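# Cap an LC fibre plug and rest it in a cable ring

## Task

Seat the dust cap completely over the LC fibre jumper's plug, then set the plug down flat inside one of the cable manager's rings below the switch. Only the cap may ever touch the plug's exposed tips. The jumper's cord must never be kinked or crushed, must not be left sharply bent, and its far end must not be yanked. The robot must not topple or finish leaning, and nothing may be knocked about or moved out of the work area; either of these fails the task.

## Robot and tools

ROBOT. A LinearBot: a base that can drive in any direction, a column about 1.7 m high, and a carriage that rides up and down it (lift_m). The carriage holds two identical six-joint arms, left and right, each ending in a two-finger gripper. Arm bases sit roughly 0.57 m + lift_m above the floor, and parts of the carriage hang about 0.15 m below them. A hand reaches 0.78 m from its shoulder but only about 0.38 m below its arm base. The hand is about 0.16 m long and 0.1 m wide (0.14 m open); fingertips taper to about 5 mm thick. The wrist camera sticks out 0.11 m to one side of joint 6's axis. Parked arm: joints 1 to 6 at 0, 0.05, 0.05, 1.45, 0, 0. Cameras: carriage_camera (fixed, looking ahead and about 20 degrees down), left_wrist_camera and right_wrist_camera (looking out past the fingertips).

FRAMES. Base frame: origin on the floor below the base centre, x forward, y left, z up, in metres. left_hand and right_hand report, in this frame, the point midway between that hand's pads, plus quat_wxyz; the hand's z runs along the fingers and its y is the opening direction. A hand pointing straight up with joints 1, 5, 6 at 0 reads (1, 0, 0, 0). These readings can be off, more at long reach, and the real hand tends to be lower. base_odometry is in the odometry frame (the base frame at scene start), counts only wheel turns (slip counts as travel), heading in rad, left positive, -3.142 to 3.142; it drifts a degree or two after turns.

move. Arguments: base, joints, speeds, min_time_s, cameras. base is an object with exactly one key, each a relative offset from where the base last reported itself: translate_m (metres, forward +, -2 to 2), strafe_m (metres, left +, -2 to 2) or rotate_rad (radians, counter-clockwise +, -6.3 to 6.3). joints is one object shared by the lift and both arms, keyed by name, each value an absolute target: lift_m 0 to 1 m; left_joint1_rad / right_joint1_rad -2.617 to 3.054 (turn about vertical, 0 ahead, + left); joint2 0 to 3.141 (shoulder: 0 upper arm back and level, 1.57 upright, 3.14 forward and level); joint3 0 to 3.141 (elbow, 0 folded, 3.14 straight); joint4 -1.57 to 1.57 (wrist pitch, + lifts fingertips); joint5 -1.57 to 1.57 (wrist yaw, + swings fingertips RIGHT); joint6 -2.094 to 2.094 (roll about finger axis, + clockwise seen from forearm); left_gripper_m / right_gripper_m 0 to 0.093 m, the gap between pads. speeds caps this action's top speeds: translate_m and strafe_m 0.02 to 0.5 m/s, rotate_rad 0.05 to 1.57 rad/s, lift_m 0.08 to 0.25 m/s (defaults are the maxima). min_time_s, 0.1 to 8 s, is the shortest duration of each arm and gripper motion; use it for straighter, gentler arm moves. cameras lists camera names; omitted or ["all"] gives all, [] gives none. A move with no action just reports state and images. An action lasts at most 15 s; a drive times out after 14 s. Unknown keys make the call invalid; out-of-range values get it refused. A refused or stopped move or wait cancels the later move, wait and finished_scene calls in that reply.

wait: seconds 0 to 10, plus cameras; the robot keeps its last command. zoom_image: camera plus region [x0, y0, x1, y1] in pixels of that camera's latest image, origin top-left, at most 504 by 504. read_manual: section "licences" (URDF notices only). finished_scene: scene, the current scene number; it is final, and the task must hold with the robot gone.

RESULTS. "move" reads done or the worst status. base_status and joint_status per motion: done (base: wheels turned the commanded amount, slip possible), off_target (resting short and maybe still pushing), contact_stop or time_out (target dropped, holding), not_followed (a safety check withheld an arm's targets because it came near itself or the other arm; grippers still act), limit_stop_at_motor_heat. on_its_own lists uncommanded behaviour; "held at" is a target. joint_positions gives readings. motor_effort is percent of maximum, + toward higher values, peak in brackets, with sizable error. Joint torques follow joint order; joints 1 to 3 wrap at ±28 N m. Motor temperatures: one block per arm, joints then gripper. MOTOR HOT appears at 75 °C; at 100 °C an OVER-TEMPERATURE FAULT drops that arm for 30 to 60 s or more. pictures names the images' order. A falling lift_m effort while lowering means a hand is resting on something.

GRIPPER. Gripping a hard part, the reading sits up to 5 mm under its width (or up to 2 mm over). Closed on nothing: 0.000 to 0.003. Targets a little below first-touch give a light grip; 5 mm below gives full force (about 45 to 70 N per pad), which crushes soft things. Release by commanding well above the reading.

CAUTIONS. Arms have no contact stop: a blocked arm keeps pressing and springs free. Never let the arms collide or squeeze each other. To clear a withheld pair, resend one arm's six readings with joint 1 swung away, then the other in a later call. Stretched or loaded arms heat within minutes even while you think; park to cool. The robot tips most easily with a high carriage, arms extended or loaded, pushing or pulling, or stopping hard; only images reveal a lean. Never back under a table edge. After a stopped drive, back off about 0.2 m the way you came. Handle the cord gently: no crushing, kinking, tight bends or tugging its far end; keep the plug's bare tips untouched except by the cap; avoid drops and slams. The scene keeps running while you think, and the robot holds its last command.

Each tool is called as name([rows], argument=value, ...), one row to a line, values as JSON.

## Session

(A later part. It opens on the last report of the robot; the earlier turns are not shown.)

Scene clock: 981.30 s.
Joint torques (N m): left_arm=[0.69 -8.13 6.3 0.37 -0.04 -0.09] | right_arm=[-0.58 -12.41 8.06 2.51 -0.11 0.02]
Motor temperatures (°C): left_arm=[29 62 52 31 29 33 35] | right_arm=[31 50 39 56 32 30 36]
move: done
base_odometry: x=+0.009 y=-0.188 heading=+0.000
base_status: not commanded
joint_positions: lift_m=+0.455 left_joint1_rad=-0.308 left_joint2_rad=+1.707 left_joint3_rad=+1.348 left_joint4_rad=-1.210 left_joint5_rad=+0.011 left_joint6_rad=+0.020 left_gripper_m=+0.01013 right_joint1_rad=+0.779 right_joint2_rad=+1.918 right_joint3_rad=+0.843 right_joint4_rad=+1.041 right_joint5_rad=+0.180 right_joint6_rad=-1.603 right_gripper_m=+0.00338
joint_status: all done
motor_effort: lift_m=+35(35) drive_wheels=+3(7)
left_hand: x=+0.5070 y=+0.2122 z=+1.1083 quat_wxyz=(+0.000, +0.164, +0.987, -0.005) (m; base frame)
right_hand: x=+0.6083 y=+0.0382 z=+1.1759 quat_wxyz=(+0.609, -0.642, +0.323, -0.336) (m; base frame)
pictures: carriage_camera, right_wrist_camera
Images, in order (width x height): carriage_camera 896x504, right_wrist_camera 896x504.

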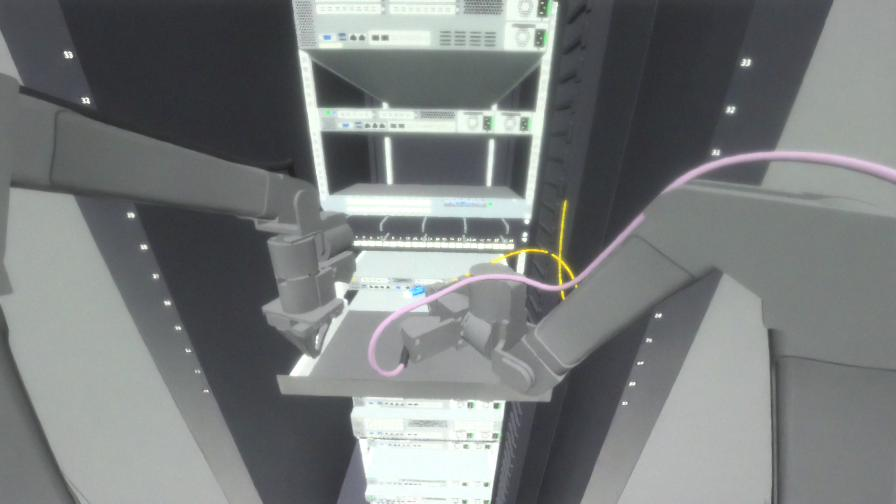

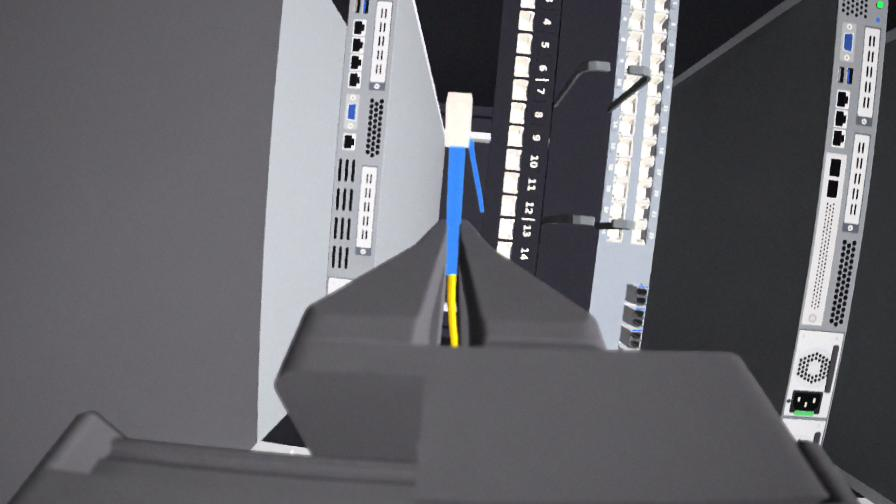

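move(joints={"right_joint1_rad": 0.87, "right_joint2_rad": 2.055, "right_joint3_rad": 1.06, "right_joint4_rad": 0.985, "right_joint5_rad": 0.54, "right_joint6_rad": -1.60, "lift_m": 0.487}, min_time_s=4, cameras=[])

move(joints={"right_joint1_rad": 0.942, "right_joint2_rad": 2.126, "right_joint3_rad": 1.206, "right_joint4_rad": 0.945, "right_joint5_rad": 0.87, "right_joint6_rad": -1.60, "lift_m": 0.516}, min_time_s=4)

zoom_image(camera="right_wrist_camera", region=[340, 60, 580, 300])

Scene clock: 995.33 s.
Joint torques (N m): left_arm=[0.69 -7.97 6.26 0.36 -0.03 -0.08] | right_arm=[0.61 -9.77 8.4 2.44 0.12 0.03]
Motor temperatures (°C): left_arm=[29 59 52 31 29 33 35] | right_arm=[31 49 41 57 32 30 36]
move: done
base_odometry: x=+0.009 y=-0.188 heading=+0.000
base_status: not commanded
joint_positions: lift_m=+0.487 left_joint1_rad=-0.308 left_joint2_rad=+1.705 left_joint3_rad=+1.348 left_joint4_rad=-1.209 left_joint5_rad=+0.011 left_joint6_rad=+0.020 left_gripper_m=+0.01013 right_joint1_rad=+0.864 right_joint2_rad=+2.038 right_joint3_rad=+1.037 right_joint4_rad=+0.999 right_joint5_rad=+0.531 right_joint6_rad=-1.603 right_gripper_m=+0.00338
joint_status: all done
motor_effort: lift_m=+35(43) drive_wheels=+1(5)
left_hand: x=+0.5072 y=+0.2121 z=+1.1408 quat_wxyz=(+0.002, +0.163, +0.987, -0.006) (m; base frame)
right_hand: x=+0.6347 y=+0.0500 z=+1.2158 quat_wxyz=(+0.569, -0.583, +0.401, -0.419) (m; base frame)
pictures: none
No camera images: "cameras" was empty.

Scene clock: 999.63 s.
Joint torques (N m): left_arm=[0.7 -7.77 6.3 0.35 -0.04 -0.09] | right_arm=[0.55 -10.52 8.61 2.26 0.1 0.03]
Motor temperatures (°C): left_arm=[29 59 52 31 29 33 35] | right_arm=[31 50 41 56 32 30 36]
move: done
base_odometry: x=+0.009 y=-0.188 heading=+0.000
base_status: not commanded
joint_positions: lift_m=+0.516 left_joint1_rad=-0.308 left_joint2_rad=+1.703 left_joint3_rad=+1.348 left_joint4_rad=-1.207 left_joint5_rad=+0.010 left_joint6_rad=+0.020 left_gripper_m=+0.01013 right_joint1_rad=+0.936 right_joint2_rad=+2.108 right_joint3_rad=+1.182 right_joint4_rad=+0.959 right_joint5_rad=+0.859 right_joint6_rad=-1.603 right_gripper_m=+0.00338
joint_status: all done
motor_effort: lift_m=+35(43) drive_wheels=+4(6)
left_hand: x=+0.5077 y=+0.2120 z=+1.1705 quat_wxyz=(+0.004, +0.163, +0.987, -0.006) (m; base frame)
right_hand: x=+0.6383 y=+0.0477 z=+1.2569 quat_wxyz=(+0.523, -0.515, +0.474, -0.488) (m; base frame)
pictures: carriage_camera, left_wrist_camera, right_wrist_camera
Images, in order (width x height): carriage_camera 896x504, left_wrist_camera 896x504, right_wrist_camera 896x504.

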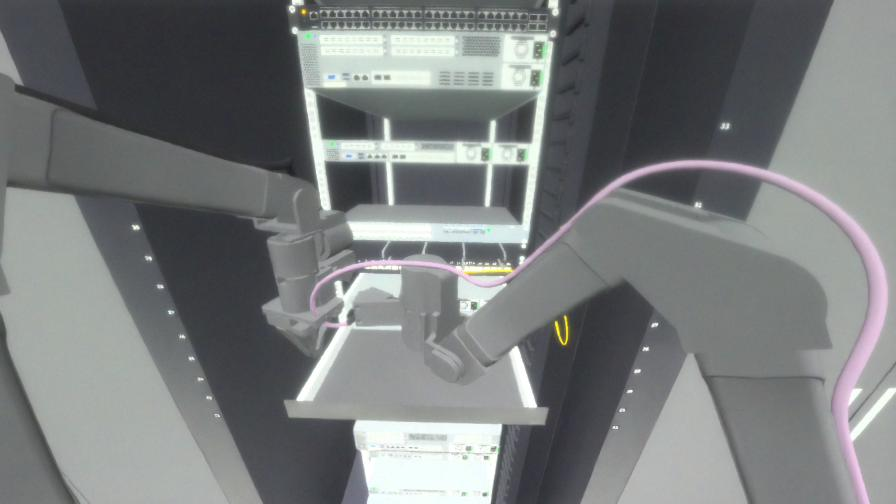

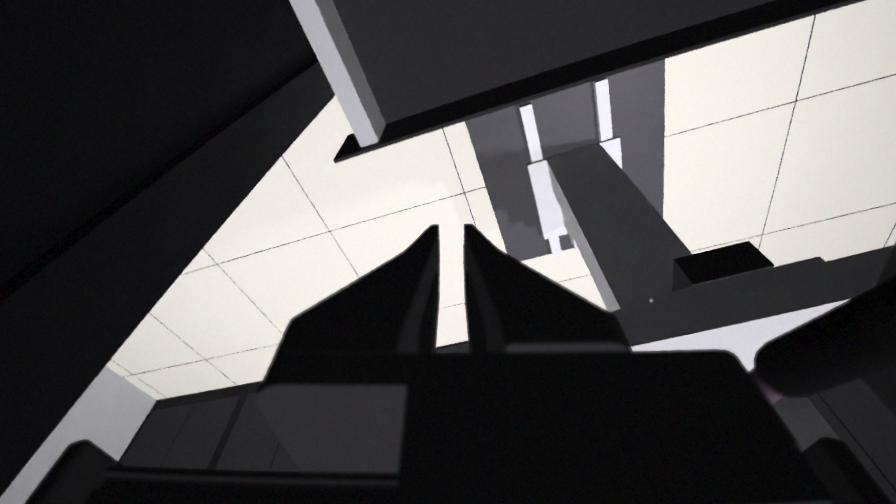

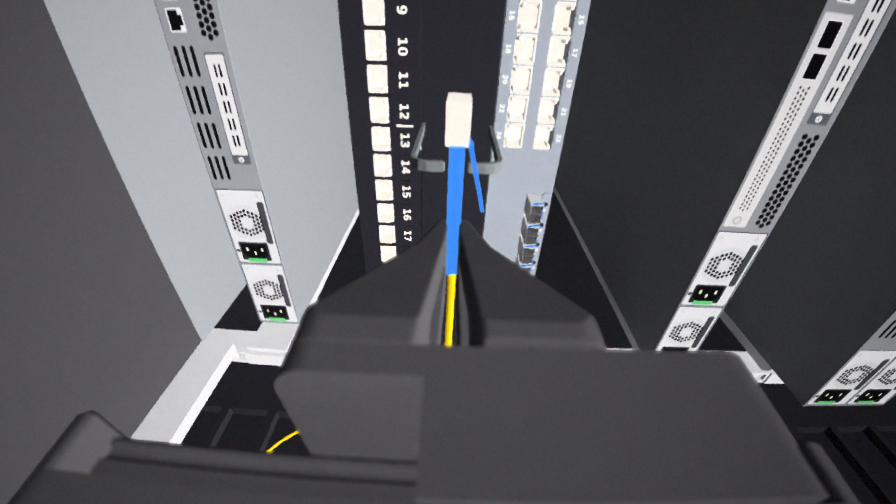

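Scaled by 2.100 from the camera's 896x504 image, which has a finer 1280x720 frame.

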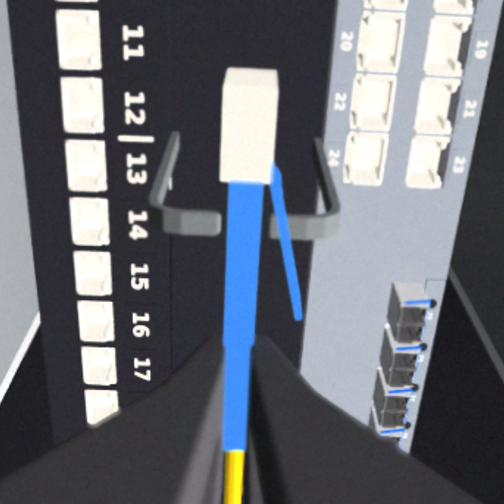

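move(base={"strafe_m": -0.012}, joints={"lift_m": 0.513}, speeds={"strafe_m": 0.03}, cameras=["right_wrist_camera"])

zoom_image(camera="right_wrist_camera", region=[340, 60, 580, 300])

Scene clock: 1009.00 s.
Joint torques (N m): left_arm=[0.29 -7.84 6.43 0.34 -0.03 -0.08] | right_arm=[0.54 -10.99 8.25 2.33 0.08 0.02]
Motor temperatures (°C): left_arm=[29 59 51 31 29 33 35] | right_arm=[31 50 42 55 32 30 36]
move: done
base_odometry: x=+0.009 y=-0.200 heading=+0.000
base_status: done
joint_positions: lift_m=+0.513 left_joint1_rad=-0.303 left_joint2_rad=+1.703 left_joint3_rad=+1.346 left_joint4_rad=-1.206 left_joint5_rad=+0.009 left_joint6_rad=+0.020 left_gripper_m=+0.01013 right_joint1_rad=+0.937 right_joint2_rad=+2.113 right_joint3_rad=+1.187 right_joint4_rad=+0.954 right_joint5_rad=+0.862 right_joint6_rad=-1.603 right_gripper_m=+0.00338
joint_status: all done
motor_effort: lift_m=+33(35) drive_wheels=+0(12)
left_hand: x=+0.5081 y=+0.2138 z=+1.1672 quat_wxyz=(+0.003, +0.161, +0.987, -0.005) (m; base frame)
right_hand: x=+0.6386 y=+0.0487 z=+1.2521 quat_wxyz=(+0.520, -0.516, +0.474, -0.488) (m; base frame)
pictures: right_wrist_camera
Images, in order (width x height): right_wrist_camera 896x504.

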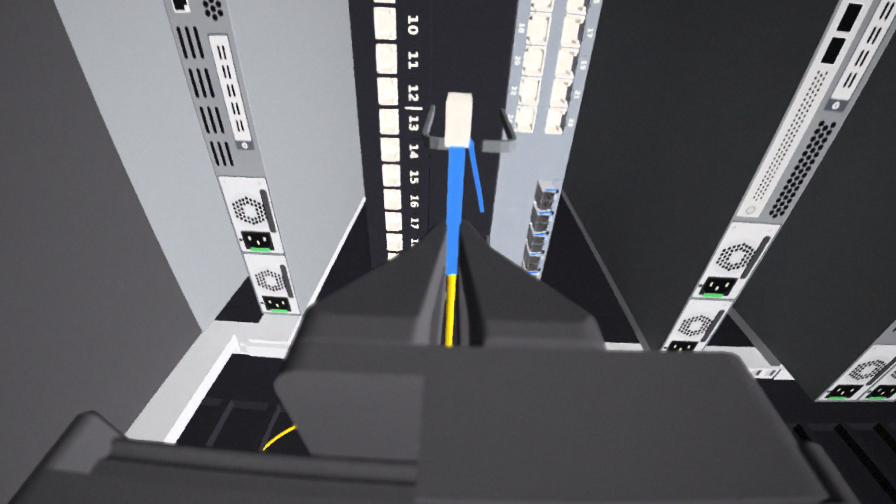

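Scaled by 2.100 from the camera's 896x504 image, which has a finer 1280x720 frame.

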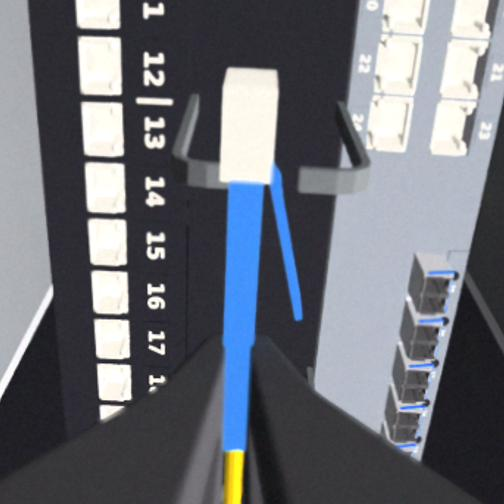

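move(base={"strafe_m": -0.0015}, joints={"lift_m": 0.516}, speeds={"strafe_m": 0.02}, cameras=[])

move(base={"translate_m": 0.020}, speeds={"translate_m": 0.02}, cameras=["right_wrist_camera"])

zoom_image(camera="right_wrist_camera", region=[340, 60, 580, 300])

Scene clock: 1024.90 s.
Joint torques (N m): left_arm=[0.17 -7.72 6.42 0.34 -0.02 -0.09] | right_arm=[0.39 -11.19 8.09 2.35 0.08 0.03]
Motor temperatures (°C): left_arm=[29 58 50 31 29 33 35] | right_arm=[31 51 43 54 32 30 36]
move: done
base_odometry: x=+0.009 y=-0.201 heading=+0.000
base_status: done
joint_positions: lift_m=+0.516 left_joint1_rad=-0.302 left_joint2_rad=+1.702 left_joint3_rad=+1.346 left_joint4_rad=-1.205 left_joint5_rad=+0.007 left_joint6_rad=+0.020 left_gripper_m=+0.01013 right_joint1_rad=+0.937 right_joint2_rad=+2.114 right_joint3_rad=+1.189 right_joint4_rad=+0.952 right_joint5_rad=+0.862 right_joint6_rad=-1.603 right_gripper_m=+0.00338
joint_status: all done
motor_effort: lift_m=+36(41) drive_wheels=-1(6)
left_hand: x=+0.5085 y=+0.2144 z=+1.1703 quat_wxyz=(+0.005, +0.160, +0.987, -0.004) (m; base frame)
right_hand: x=+0.6388 y=+0.0489 z=+1.2546 quat_wxyz=(+0.520, -0.517, +0.474, -0.488) (m; base frame)
pictures: none
No camera images: "cameras" was empty.

Scene clock: 1026.30 s.
Joint torques (N m): left_arm=[0.23 -7.69 6.43 0.32 -0.01 -0.08] | right_arm=[0.35 -11.22 8.09 2.35 0.07 0.02]
Motor temperatures (°C): left_arm=[29 58 50 31 29 33 35] | right_arm=[31 51 43 54 32 30 36]
move: done
base_odometry: x=+0.029 y=-0.201 heading=+0.000
base_status: done
joint_positions: lift_m=+0.516 left_joint1_rad=-0.302 left_joint2_rad=+1.702 left_joint3_rad=+1.346 left_joint4_rad=-1.205 left_joint5_rad=+0.007 left_joint6_rad=+0.020 left_gripper_m=+0.01013 right_joint1_rad=+0.938 right_joint2_rad=+2.114 right_joint3_rad=+1.189 right_joint4_rad=+0.952 right_joint5_rad=+0.864 right_joint6_rad=-1.603 right_gripper_m=+0.00338
joint_status: not commanded
motor_effort: lift_m=+36(37) drive_wheels=+4(10)
left_hand: x=+0.5085 y=+0.2144 z=+1.1703 quat_wxyz=(+0.005, +0.160, +0.987, -0.004) (m; base frame)
right_hand: x=+0.6384 y=+0.0492 z=+1.2545 quat_wxyz=(+0.520, -0.517, +0.474, -0.488) (m; base frame)
pictures: right_wrist_camera
Images, in order (width x height): right_wrist_camera 896x504.

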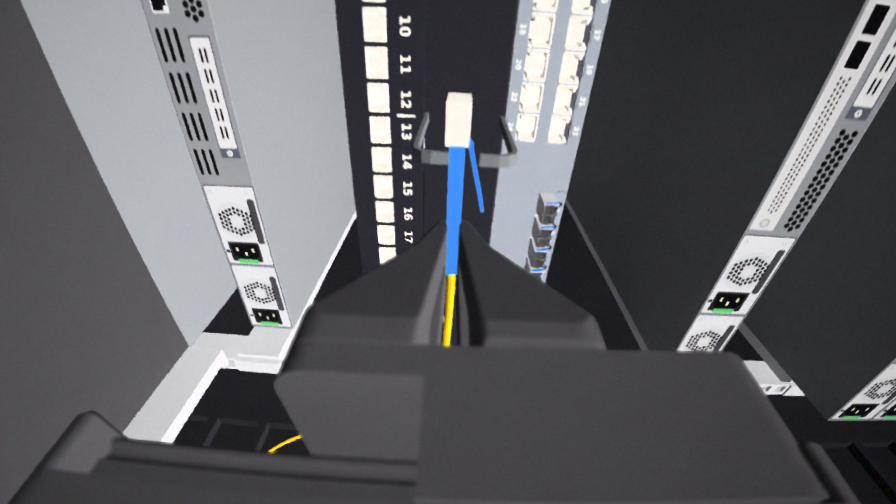

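Scaled by 2.100 from the camera's 896x504 image, which has a finer 1280x720 frame.

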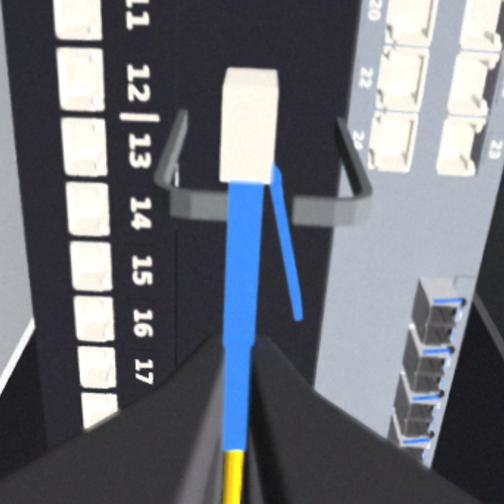

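move(base={"translate_m": 0.012}, joints={"lift_m": 0.5166}, speeds={"translate_m": 0.02}, cameras=["right_wrist_camera"])

zoom_image(camera="right_wrist_camera", region=[340, 60, 580, 300])

Scene clock: 1034.30 s.
Joint torques (N m): left_arm=[0.2 -7.69 6.45 0.34 -0.01 -0.09] | right_arm=[0.35 -11.23 8.1 2.39 0.06 0.02]
Motor temperatures (°C): left_arm=[29 57 50 31 29 33 34] | right_arm=[31 51 43 54 32 30 36]
move: done
base_odometry: x=+0.041 y=-0.201 heading=-0.001
base_status: done
joint_positions: lift_m=+0.516 left_joint1_rad=-0.302 left_joint2_rad=+1.702 left_joint3_rad=+1.346 left_joint4_rad=-1.204 left_joint5_rad=+0.007 left_joint6_rad=+0.020 left_gripper_m=+0.01013 right_joint1_rad=+0.938 right_joint2_rad=+2.114 right_joint3_rad=+1.189 right_joint4_rad=+0.952 right_joint5_rad=+0.865 right_joint6_rad=-1.603 right_gripper_m=+0.00338
joint_status: all done
motor_effort: lift_m=+38(40) drive_wheels=+0(14)
left_hand: x=+0.5087 y=+0.2144 z=+1.1708 quat_wxyz=(+0.005, +0.160, +0.987, -0.004) (m; base frame)
right_hand: x=+0.6384 y=+0.0490 z=+1.2550 quat_wxyz=(+0.519, -0.517, +0.474, -0.489) (m; base frame)
pictures: right_wrist_camera
Images, in order (width x height): right_wrist_camera 896x504.

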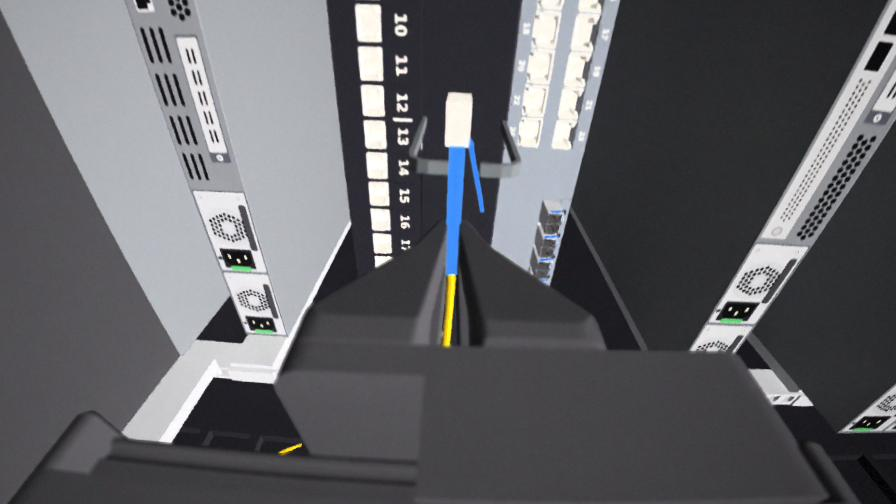

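Scaled by 2.100 from the camera's 896x504 image, which has a finer 1280x720 frame.

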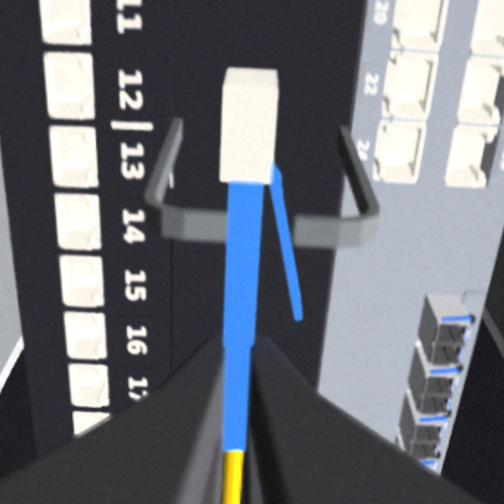

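move(base={"translate_m": 0.010}, joints={"lift_m": 0.5171}, speeds={"translate_m": 0.02}, cameras=["right_wrist_camera"])

zoom_image(camera="right_wrist_camera", region=[340, 80, 580, 320])

Scene clock: 1041.90 s.
Joint torques (N m): left_arm=[0.17 -7.73 6.39 0.33 -0.01 -0.08] | right_arm=[0.4 -11.19 8.08 2.35 0.05 0.03]
Motor temperatures (°C): left_arm=[29 57 49 31 29 33 34] | right_arm=[31 50 43 55 31 30 36]
move: done
base_odometry: x=+0.051 y=-0.201 heading=-0.001
base_status: done
joint_positions: lift_m=+0.517 left_joint1_rad=-0.302 left_joint2_rad=+1.702 left_joint3_rad=+1.346 left_joint4_rad=-1.204 left_joint5_rad=+0.007 left_joint6_rad=+0.020 left_gripper_m=+0.01013 right_joint1_rad=+0.938 right_joint2_rad=+2.114 right_joint3_rad=+1.189 right_joint4_rad=+0.952 right_joint5_rad=+0.865 right_joint6_rad=-1.603 right_gripper_m=+0.00338
joint_status: all done
motor_effort: lift_m=+37(40) drive_wheels=+2(10)
left_hand: x=+0.5087 y=+0.2144 z=+1.1713 quat_wxyz=(+0.005, +0.160, +0.987, -0.004) (m; base frame)
right_hand: x=+0.6386 y=+0.0488 z=+1.2555 quat_wxyz=(+0.519, -0.516, +0.474, -0.489) (m; base frame)
pictures: right_wrist_camera
Images, in order (width x height): right_wrist_camera 896x504.

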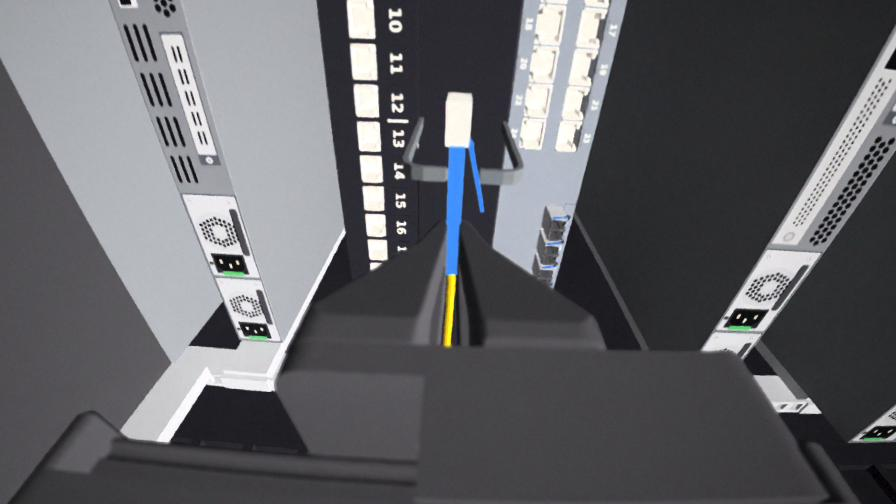

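Scaled by 2.100 from the camera's 896x504 image, which has a finer 1280x720 frame.

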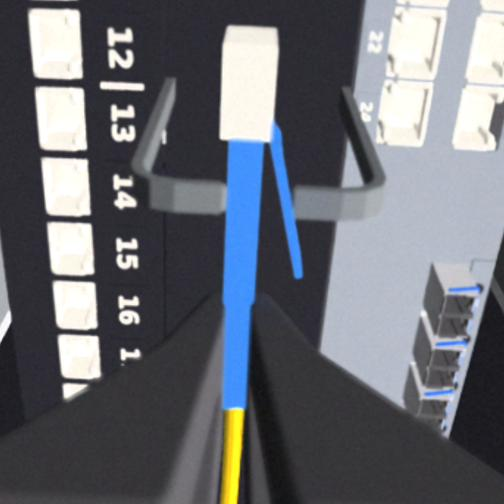

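move(base={"translate_m": 0.010}, speeds={"translate_m": 0.02}, cameras=["right_wrist_camera"])

zoom_image(camera="right_wrist_camera", region=[340, 80, 580, 320])

Scene clock: 1047.90 s.
Joint torques (N m): left_arm=[0.23 -7.71 6.38 0.33 0 -0.08] | right_arm=[-0.17 -11.18 8.09 2.34 -0.04 0.02]
Motor temperatures (°C): left_arm=[29 56 49 31 29 33 34] | right_arm=[31 50 43 55 31 30 36]
move: done
base_odometry: x=+0.061 y=-0.202 heading=-0.001
base_status: done
joint_positions: lift_m=+0.517 left_joint1_rad=-0.302 left_joint2_rad=+1.702 left_joint3_rad=+1.346 left_joint4_rad=-1.204 left_joint5_rad=+0.007 left_joint6_rad=+0.020 left_gripper_m=+0.01013 right_joint1_rad=+0.943 right_joint2_rad=+2.114 right_joint3_rad=+1.189 right_joint4_rad=+0.952 right_joint5_rad=+0.873 right_joint6_rad=-1.603 right_gripper_m=+0.00338
joint_status: not commanded
motor_effort: lift_m=+38(38) drive_wheels=+7(9)
left_hand: x=+0.5087 y=+0.2144 z=+1.1713 quat_wxyz=(+0.005, +0.160, +0.987, -0.004) (m; base frame)
right_hand: x=+0.6366 y=+0.0498 z=+1.2554 quat_wxyz=(+0.518, -0.516, +0.475, -0.489) (m; base frame)
pictures: right_wrist_camera
Images, in order (width x height): right_wrist_camera 896x504.

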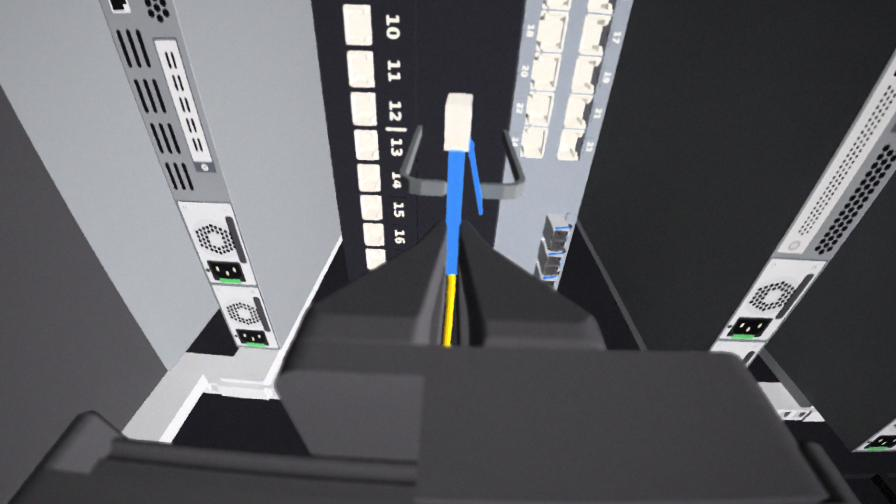

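Scaled by 2.100 from the camera's 896x504 image, which has a finer 1280x720 frame.

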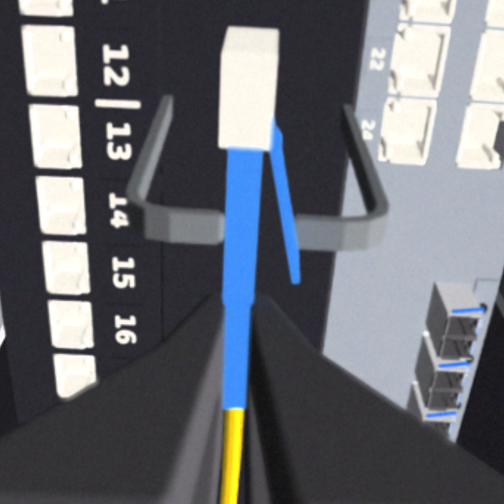

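move(base={"translate_m": -0.010}, speeds={"translate_m": 0.02}, cameras=[])

move(joints={"lift_m": 0.5179}, cameras=["right_wrist_camera"])

zoom_image(camera="right_wrist_camera", region=[400, 130, 520, 230])

Scene clock: 1058.77 s.
Joint torques (N m): left_arm=[0.18 -7.69 6.39 0.34 -0.01 -0.08] | right_arm=[-0.2 -11.14 8.09 2.35 -0.04 0.02]
Motor temperatures (°C): left_arm=[29 56 49 31 29 33 34] | right_arm=[31 50 43 55 31 30 36]
move: done
base_odometry: x=+0.051 y=-0.201 heading=-0.001
base_status: done
joint_positions: lift_m=+0.517 left_joint1_rad=-0.302 left_joint2_rad=+1.702 left_joint3_rad=+1.346 left_joint4_rad=-1.204 left_joint5_rad=+0.007 left_joint6_rad=+0.020 left_gripper_m=+0.01013 right_joint1_rad=+0.943 right_joint2_rad=+2.114 right_joint3_rad=+1.189 right_joint4_rad=+0.952 right_joint5_rad=+0.873 right_joint6_rad=-1.603 right_gripper_m=+0.00338
joint_status: not commanded
motor_effort: lift_m=+38(38) drive_wheels=-3(7)
left_hand: x=+0.5087 y=+0.2144 z=+1.1713 quat_wxyz=(+0.005, +0.160, +0.987, -0.004) (m; base frame)
right_hand: x=+0.6366 y=+0.0498 z=+1.2554 quat_wxyz=(+0.518, -0.516, +0.475, -0.489) (m; base frame)
pictures: none
No camera images: "cameras" was empty.

Scene clock: 1059.07 s.
Joint torques (N m): left_arm=[0.14 -7.69 6.41 0.33 -0.01 -0.09] | right_arm=[-0.21 -11.18 8.02 2.35 -0.04 0.03]
Motor temperatures (°C): left_arm=[29 56 49 31 29 33 34] | right_arm=[31 50 43 55 31 30 36]
move: done
base_odometry: x=+0.051 y=-0.201 heading=-0.001
base_status: not commanded
joint_positions: lift_m=+0.518 left_joint1_rad=-0.302 left_joint2_rad=+1.702 left_joint3_rad=+1.346 left_joint4_rad=-1.204 left_joint5_rad=+0.007 left_joint6_rad=+0.020 left_gripper_m=+0.01013 right_joint1_rad=+0.943 right_joint2_rad=+2.115 right_joint3_rad=+1.189 right_joint4_rad=+0.951 right_joint5_rad=+0.873 right_joint6_rad=-1.603 right_gripper_m=+0.00338
joint_status: all done
motor_effort: lift_m=+38(40) drive_wheels=-1(4)
left_hand: x=+0.5088 y=+0.2143 z=+1.1721 quat_wxyz=(+0.005, +0.160, +0.987, -0.004) (m; base frame)
right_hand: x=+0.6366 y=+0.0498 z=+1.2560 quat_wxyz=(+0.518, -0.516, +0.475, -0.489) (m; base frame)
pictures: right_wrist_camera
Images, in order (width x height): right_wrist_camera 896x504.

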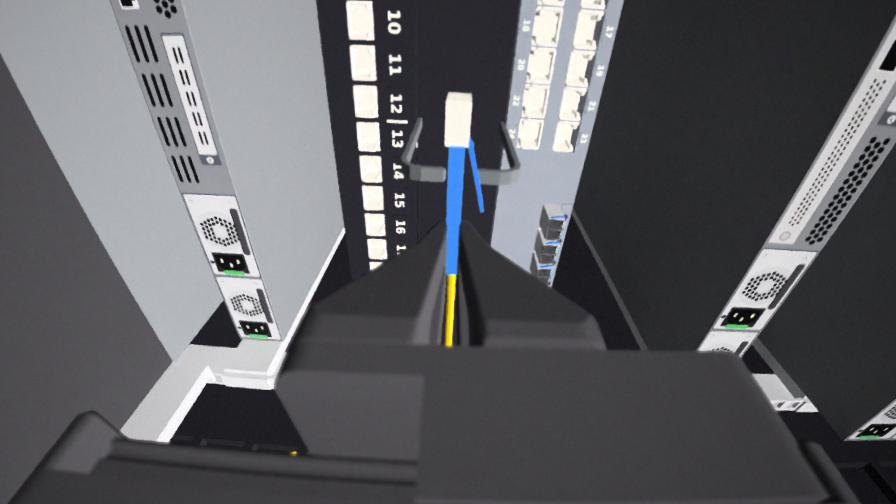

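Scaled by 4.200 from the camera's 896x504 image, which has a finer 1280x720 frame.

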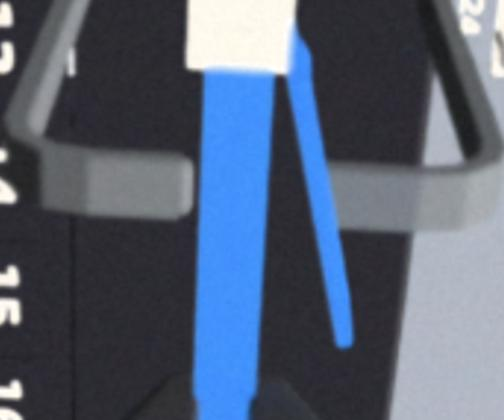

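move(base={"translate_m": 0.007}, speeds={"translate_m": 0.02}, cameras=["right_wrist_camera"])

zoom_image(camera="right_wrist_camera", region=[400, 130, 520, 230])

Scene clock: 1074.87 s.
Joint torques (N m): left_arm=[0.23 -7.65 6.43 0.31 -0.01 -0.09] | right_arm=[-0.14 -11.22 8.08 2.34 -0.04 0.03]
Motor temperatures (°C): left_arm=[29 55 49 31 29 33 34] | right_arm=[31 50 43 55 31 30 36]
move: done
base_odometry: x=+0.058 y=-0.202 heading=-0.001
base_status: done
joint_positions: lift_m=+0.518 left_joint1_rad=-0.302 left_joint2_rad=+1.702 left_joint3_rad=+1.346 left_joint4_rad=-1.203 left_joint5_rad=+0.007 left_joint6_rad=+0.020 left_gripper_m=+0.01013 right_joint1_rad=+0.943 right_joint2_rad=+2.115 right_joint3_rad=+1.189 right_joint4_rad=+0.951 right_joint5_rad=+0.873 right_joint6_rad=-1.603 right_gripper_m=+0.00338
joint_status: not commanded
motor_effort: lift_m=+38(38) drive_wheels=+2(9)
left_hand: x=+0.5089 y=+0.2143 z=+1.1721 quat_wxyz=(+0.005, +0.160, +0.987, -0.004) (m; base frame)
right_hand: x=+0.6368 y=+0.0496 z=+1.2560 quat_wxyz=(+0.518, -0.516, +0.475, -0.490) (m; base frame)
pictures: right_wrist_camera
Images, in order (width x height): right_wrist_camera 896x504.

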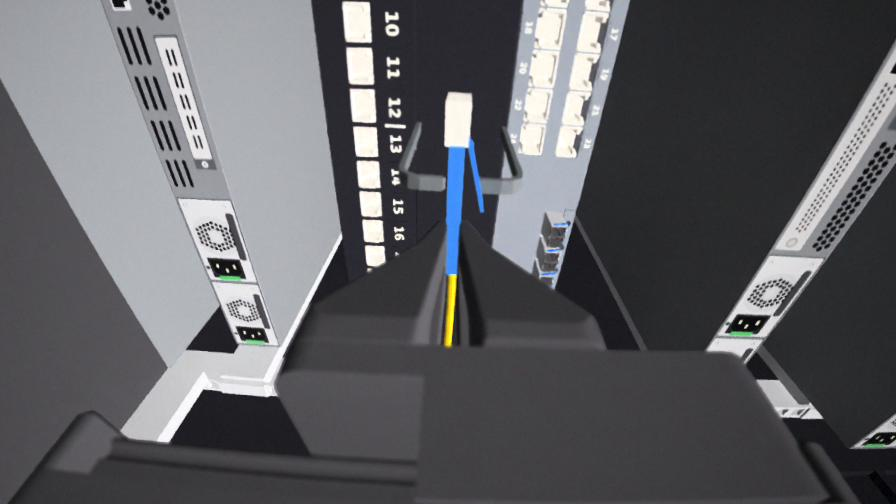

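Scaled by 4.200 from the camera's 896x504 image, which has a finer 1280x720 frame.

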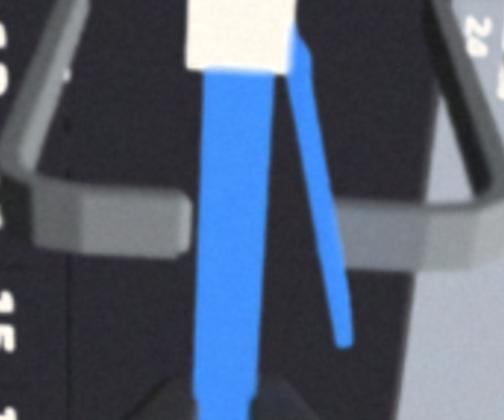

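move(joints={"lift_m": 0.5175}, cameras=[])

move(base={"translate_m": 0.005}, speeds={"translate_m": 0.02}, cameras=["right_wrist_camera"])

zoom_image(camera="right_wrist_camera", region=[400, 130, 520, 230])

Scene clock: 1081.10 s.
Joint torques (N m): left_arm=[0.17 -7.69 6.42 0.32 -0.01 -0.09] | right_arm=[-0.14 -11.23 8.12 2.35 -0.04 0.03]
Motor temperatures (°C): left_arm=[29 55 49 31 29 33 34] | right_arm=[31 50 44 55 31 30 36]
move: done
base_odometry: x=+0.058 y=-0.202 heading=-0.001
base_status: not commanded
joint_positions: lift_m=+0.518 left_joint1_rad=-0.302 left_joint2_rad=+1.702 left_joint3_rad=+1.346 left_joint4_rad=-1.203 left_joint5_rad=+0.007 left_joint6_rad=+0.020 left_gripper_m=+0.01013 right_joint1_rad=+0.943 right_joint2_rad=+2.115 right_joint3_rad=+1.189 right_joint4_rad=+0.951 right_joint5_rad=+0.873 right_joint6_rad=-1.603 right_gripper_m=+0.00338
joint_status: all done
motor_effort: lift_m=+33(33) drive_wheels=+0(4)
left_hand: x=+0.5089 y=+0.2143 z=+1.1720 quat_wxyz=(+0.005, +0.160, +0.987, -0.004) (m; base frame)
right_hand: x=+0.6368 y=+0.0496 z=+1.2559 quat_wxyz=(+0.518, -0.516, +0.475, -0.490) (m; base frame)
pictures: none
No camera images: "cameras" was empty.

Scene clock: 1081.73 s.
Joint torques (N m): left_arm=[0.16 -7.68 6.46 0.32 -0.01 -0.09] | right_arm=[-0.55 -11.19 8.09 2.34 -0.1 0.02]
Motor temperatures (°C): left_arm=[29 55 49 31 29 33 34] | right_arm=[31 50 44 55 31 30 36]
move: done
base_odometry: x=+0.063 y=-0.202 heading=-0.002
base_status: done
joint_positions: lift_m=+0.518 left_joint1_rad=-0.302 left_joint2_rad=+1.702 left_joint3_rad=+1.346 left_joint4_rad=-1.203 left_joint5_rad=+0.007 left_joint6_rad=+0.020 left_gripper_m=+0.01013 right_joint1_rad=+0.947 right_joint2_rad=+2.115 right_joint3_rad=+1.189 right_joint4_rad=+0.951 right_joint5_rad=+0.878 right_joint6_rad=-1.603 right_gripper_m=+0.00338
joint_status: not commanded
motor_effort: lift_m=+33(33) drive_wheels=+5(9)
left_hand: x=+0.5089 y=+0.2143 z=+1.1720 quat_wxyz=(+0.005, +0.160, +0.987, -0.004) (m; base frame)
right_hand: x=+0.6354 y=+0.0505 z=+1.2559 quat_wxyz=(+0.518, -0.516, +0.475, -0.490) (m; base frame)
pictures: right_wrist_camera
Images, in order (width x height): right_wrist_camera 896x504.

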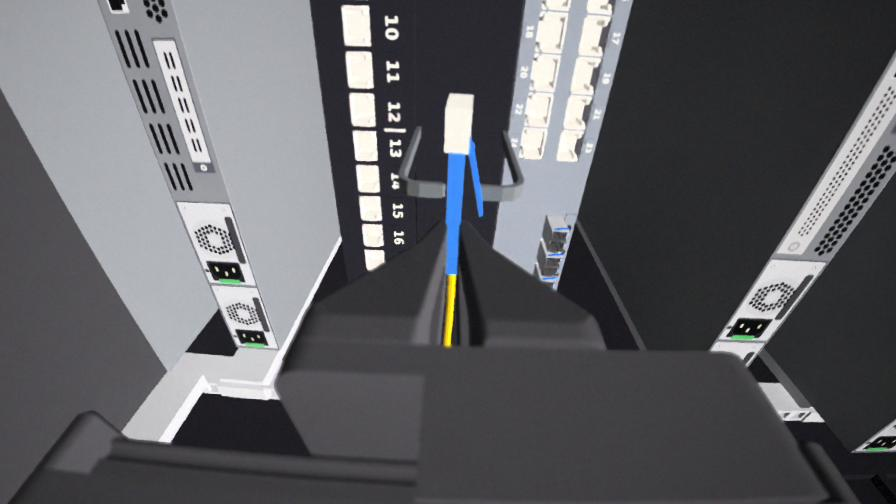

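Scaled by 4.200 from the camera's 896x504 image, which has a finer 1280x720 frame.

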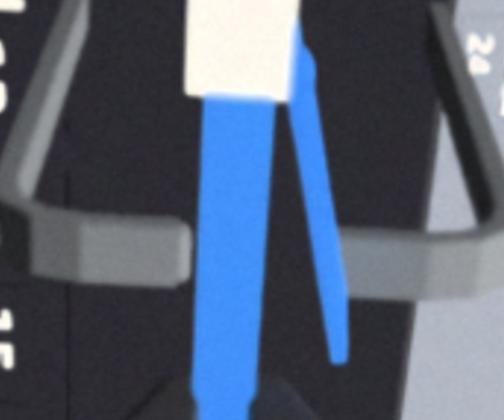

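move(base={"translate_m": -0.016}, speeds={"translate_m": 0.02}, cameras=[])

move(base={"strafe_m": -0.007}, speeds={"strafe_m": 0.02}, cameras=["right_wrist_camera", "carriage_camera"])

zoom_image(camera="right_wrist_camera", region=[400, 100, 520, 220])

Scene clock: 1129.80 s.
Joint torques (N m): left_arm=[0.14 -7.75 6.43 0.31 -0.02 -0.08] | right_arm=[-0.5 -11.21 8.09 2.37 -0.07 0.03]
Motor temperatures (°C): left_arm=[29 55 48 31 29 33 34] | right_arm=[31 50 44 54 31 30 36]
move: done
base_odometry: x=+0.047 y=-0.202 heading=-0.001
base_status: done
joint_positions: lift_m=+0.518 left_joint1_rad=-0.302 left_joint2_rad=+1.702 left_joint3_rad=+1.346 left_joint4_rad=-1.203 left_joint5_rad=+0.007 left_joint6_rad=+0.020 left_gripper_m=+0.01013 right_joint1_rad=+0.947 right_joint2_rad=+2.115 right_joint3_rad=+1.189 right_joint4_rad=+0.951 right_joint5_rad=+0.877 right_joint6_rad=-1.603 right_gripper_m=+0.00338
joint_status: not commanded
motor_effort: lift_m=+33(34) drive_wheels=+3(8)
left_hand: x=+0.5090 y=+0.2142 z=+1.1720 quat_wxyz=(+0.006, +0.160, +0.987, -0.004) (m; base frame)
right_hand: x=+0.6355 y=+0.0505 z=+1.2559 quat_wxyz=(+0.518, -0.516, +0.475, -0.490) (m; base frame)
pictures: none
No camera images: "cameras" was empty.

Scene clock: 1130.53 s.
Joint torques (N m): left_arm=[0.06 -7.73 6.45 0.32 0 -0.08] | right_arm=[-0.13 -11.19 8.09 2.34 -0.08 0.03]
Motor temperatures (°C): left_arm=[29 55 48 31 29 33 34] | right_arm=[31 50 44 54 31 30 36]
move: done
base_odometry: x=+0.047 y=-0.208 heading=-0.001
base_status: done
joint_positions: lift_m=+0.518 left_joint1_rad=-0.301 left_joint2_rad=+1.702 left_joint3_rad=+1.346 left_joint4_rad=-1.203 left_joint5_rad=+0.006 left_joint6_rad=+0.020 left_gripper_m=+0.01013 right_joint1_rad=+0.944 right_joint2_rad=+2.115 right_joint3_rad=+1.189 right_joint4_rad=+0.951 right_joint5_rad=+0.877 right_joint6_rad=-1.603 right_gripper_m=+0.00338
joint_status: not commanded
motor_effort: lift_m=+33(34) drive_wheels=+1(10)
left_hand: x=+0.5091 y=+0.2145 z=+1.1720 quat_wxyz=(+0.006, +0.160, +0.987, -0.004) (m; base frame)
right_hand: x=+0.6364 y=+0.0495 z=+1.2559 quat_wxyz=(+0.517, -0.515, +0.476, -0.490) (m; base frame)
pictures: carriage_camera, right_wrist_camera
Images, in order (width x height): carriage_camera 896x504, right_wrist_camera 896x504.

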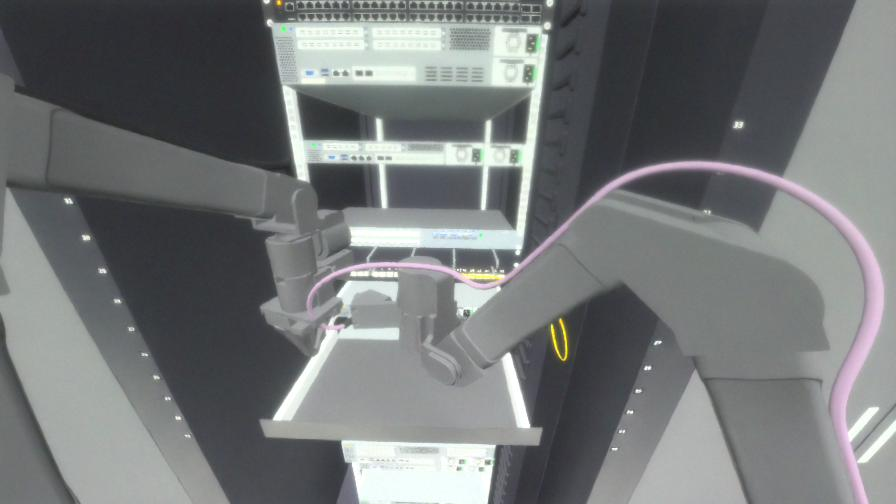

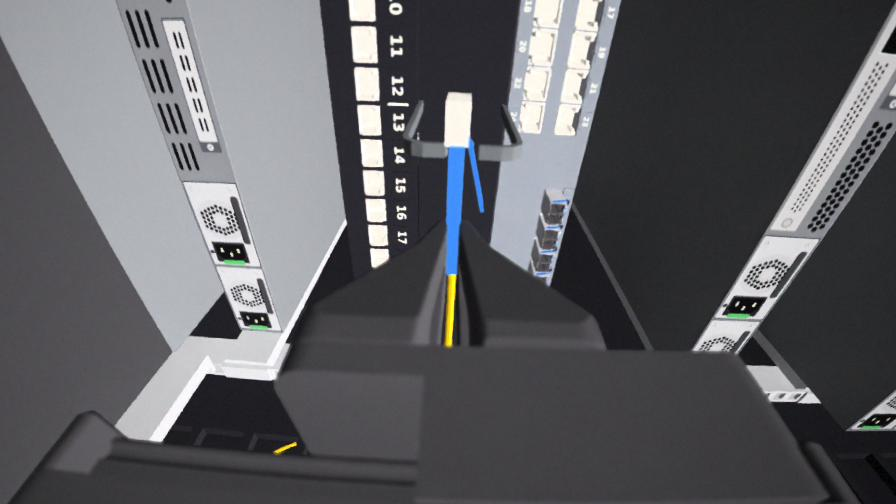

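Scaled by 4.200 from the camera's 896x504 image, which has a finer 1280x720 frame.

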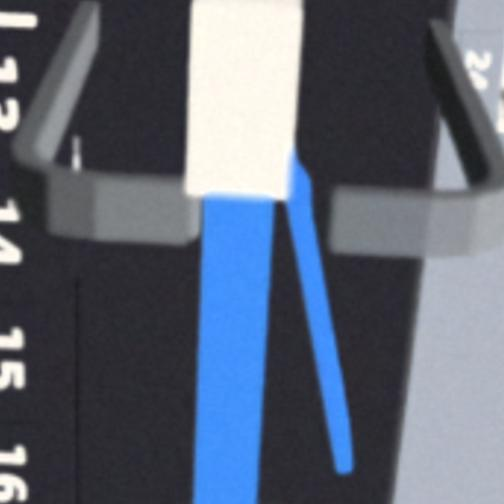

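move(joints={"lift_m": 0.5181}, cameras=[])

move(base={"translate_m": 0.010}, speeds={"translate_m": 0.02}, cameras=["right_wrist_camera"])

zoom_image(camera="right_wrist_camera", region=[400, 100, 520, 220])

Scene clock: 1139.23 s.
Joint torques (N m): left_arm=[0.12 -7.73 6.43 0.32 0 -0.09] | right_arm=[-0.25 -11.22 8.09 2.35 -0.07 0.03]
Motor temperatures (°C): left_arm=[29 55 48 31 29 33 34] | right_arm=[31 50 45 54 31 30 36]
move: done
base_odometry: x=+0.047 y=-0.208 heading=-0.001
base_status: not commanded
joint_positions: lift_m=+0.518 left_joint1_rad=-0.301 left_joint2_rad=+1.702 left_joint3_rad=+1.346 left_joint4_rad=-1.203 left_joint5_rad=+0.006 left_joint6_rad=+0.020 left_gripper_m=+0.01013 right_joint1_rad=+0.944 right_joint2_rad=+2.115 right_joint3_rad=+1.189 right_joint4_rad=+0.952 right_joint5_rad=+0.877 right_joint6_rad=-1.603 right_gripper_m=+0.00338
joint_status: all done
motor_effort: lift_m=+37(39) drive_wheels=+4(4)
left_hand: x=+0.5092 y=+0.2147 z=+1.1724 quat_wxyz=(+0.006, +0.160, +0.987, -0.004) (m; base frame)
right_hand: x=+0.6364 y=+0.0495 z=+1.2563 quat_wxyz=(+0.518, -0.515, +0.476, -0.490) (m; base frame)
pictures: none
No camera images: "cameras" was empty.

Scene clock: 1140.13 s.
Joint torques (N m): left_arm=[0.09 -7.73 6.41 0.31 0.01 -0.08] | right_arm=[-0.16 -11.3 8.09 2.35 -0.08 0.03]
Motor temperatures (°C): left_arm=[29 55 48 31 29 33 34] | right_arm=[31 50 45 54 31 30 36]
move: done
base_odometry: x=+0.057 y=-0.209 heading=-0.001
base_status: done
joint_positions: lift_m=+0.518 left_joint1_rad=-0.301 left_joint2_rad=+1.702 left_joint3_rad=+1.346 left_joint4_rad=-1.203 left_joint5_rad=+0.006 left_joint6_rad=+0.020 left_gripper_m=+0.01013 right_joint1_rad=+0.943 right_joint2_rad=+2.115 right_joint3_rad=+1.189 right_joint4_rad=+0.952 right_joint5_rad=+0.877 right_joint6_rad=-1.603 right_gripper_m=+0.00338
joint_status: not commanded
motor_effort: lift_m=+37(37) drive_wheels=+2(11)
left_hand: x=+0.5092 y=+0.2147 z=+1.1724 quat_wxyz=(+0.006, +0.160, +0.987, -0.004) (m; base frame)
right_hand: x=+0.6370 y=+0.0488 z=+1.2563 quat_wxyz=(+0.517, -0.515, +0.476, -0.491) (m; base frame)
pictures: right_wrist_camera
Images, in order (width x height): right_wrist_camera 896x504.

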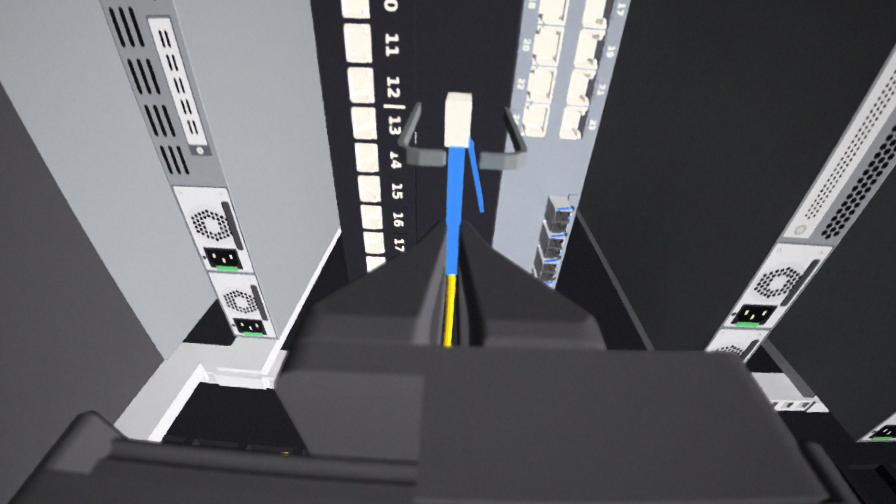

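Scaled by 4.200 from the camera's 896x504 image, which has a finer 1280x720 frame.

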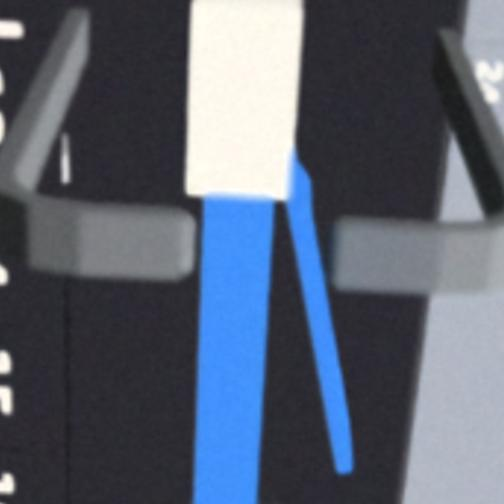

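move(base={"translate_m": 0.006}, speeds={"translate_m": 0.02}, cameras=["right_wrist_camera"])

zoom_image(camera="right_wrist_camera", region=[400, 100, 520, 220])

Scene clock: 1144.47 s.
Joint torques (N m): left_arm=[0.12 -7.72 6.43 0.32 0 -0.09] | right_arm=[0.01 -11.22 8.06 2.34 -0.07 0.03]
Motor temperatures (°C): left_arm=[29 55 48 31 29 33 34] | right_arm=[31 50 45 54 31 30 36]
move: done
base_odometry: x=+0.063 y=-0.209 heading=-0.002
base_status: done
joint_positions: lift_m=+0.518 left_joint1_rad=-0.301 left_joint2_rad=+1.702 left_joint3_rad=+1.346 left_joint4_rad=-1.203 left_joint5_rad=+0.006 left_joint6_rad=+0.020 left_gripper_m=+0.01013 right_joint1_rad=+0.942 right_joint2_rad=+2.115 right_joint3_rad=+1.189 right_joint4_rad=+0.951 right_joint5_rad=+0.877 right_joint6_rad=-1.603 right_gripper_m=+0.00338
joint_status: not commanded
motor_effort: lift_m=+37(37) drive_wheels=-1(10)
left_hand: x=+0.5092 y=+0.2147 z=+1.1724 quat_wxyz=(+0.006, +0.160, +0.987, -0.004) (m; base frame)
right_hand: x=+0.6372 y=+0.0485 z=+1.2562 quat_wxyz=(+0.517, -0.515, +0.476, -0.491) (m; base frame)
pictures: right_wrist_camera
Images, in order (width x height): right_wrist_camera 896x504.

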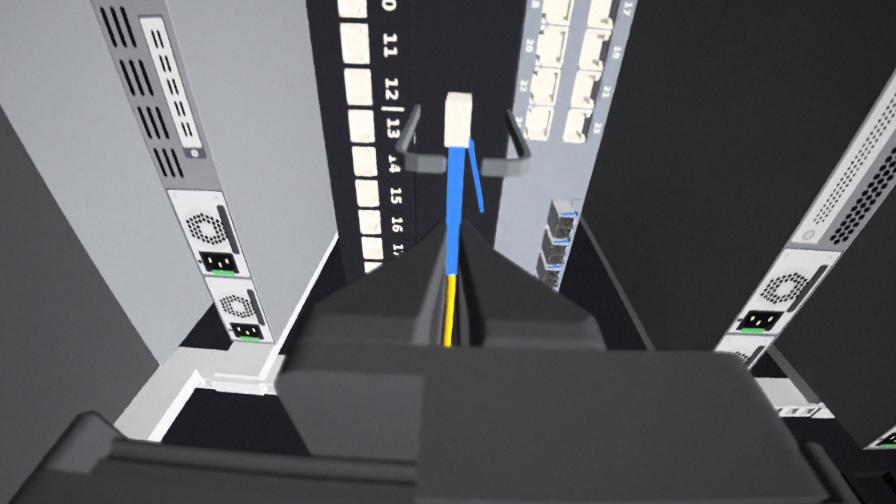

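Scaled by 4.200 from the camera's 896x504 image, which has a finer 1280x720 frame.

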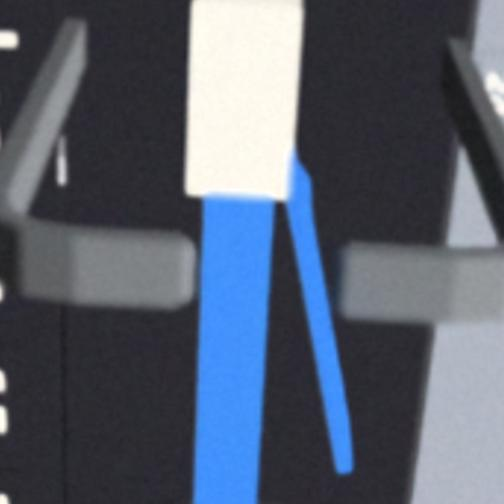

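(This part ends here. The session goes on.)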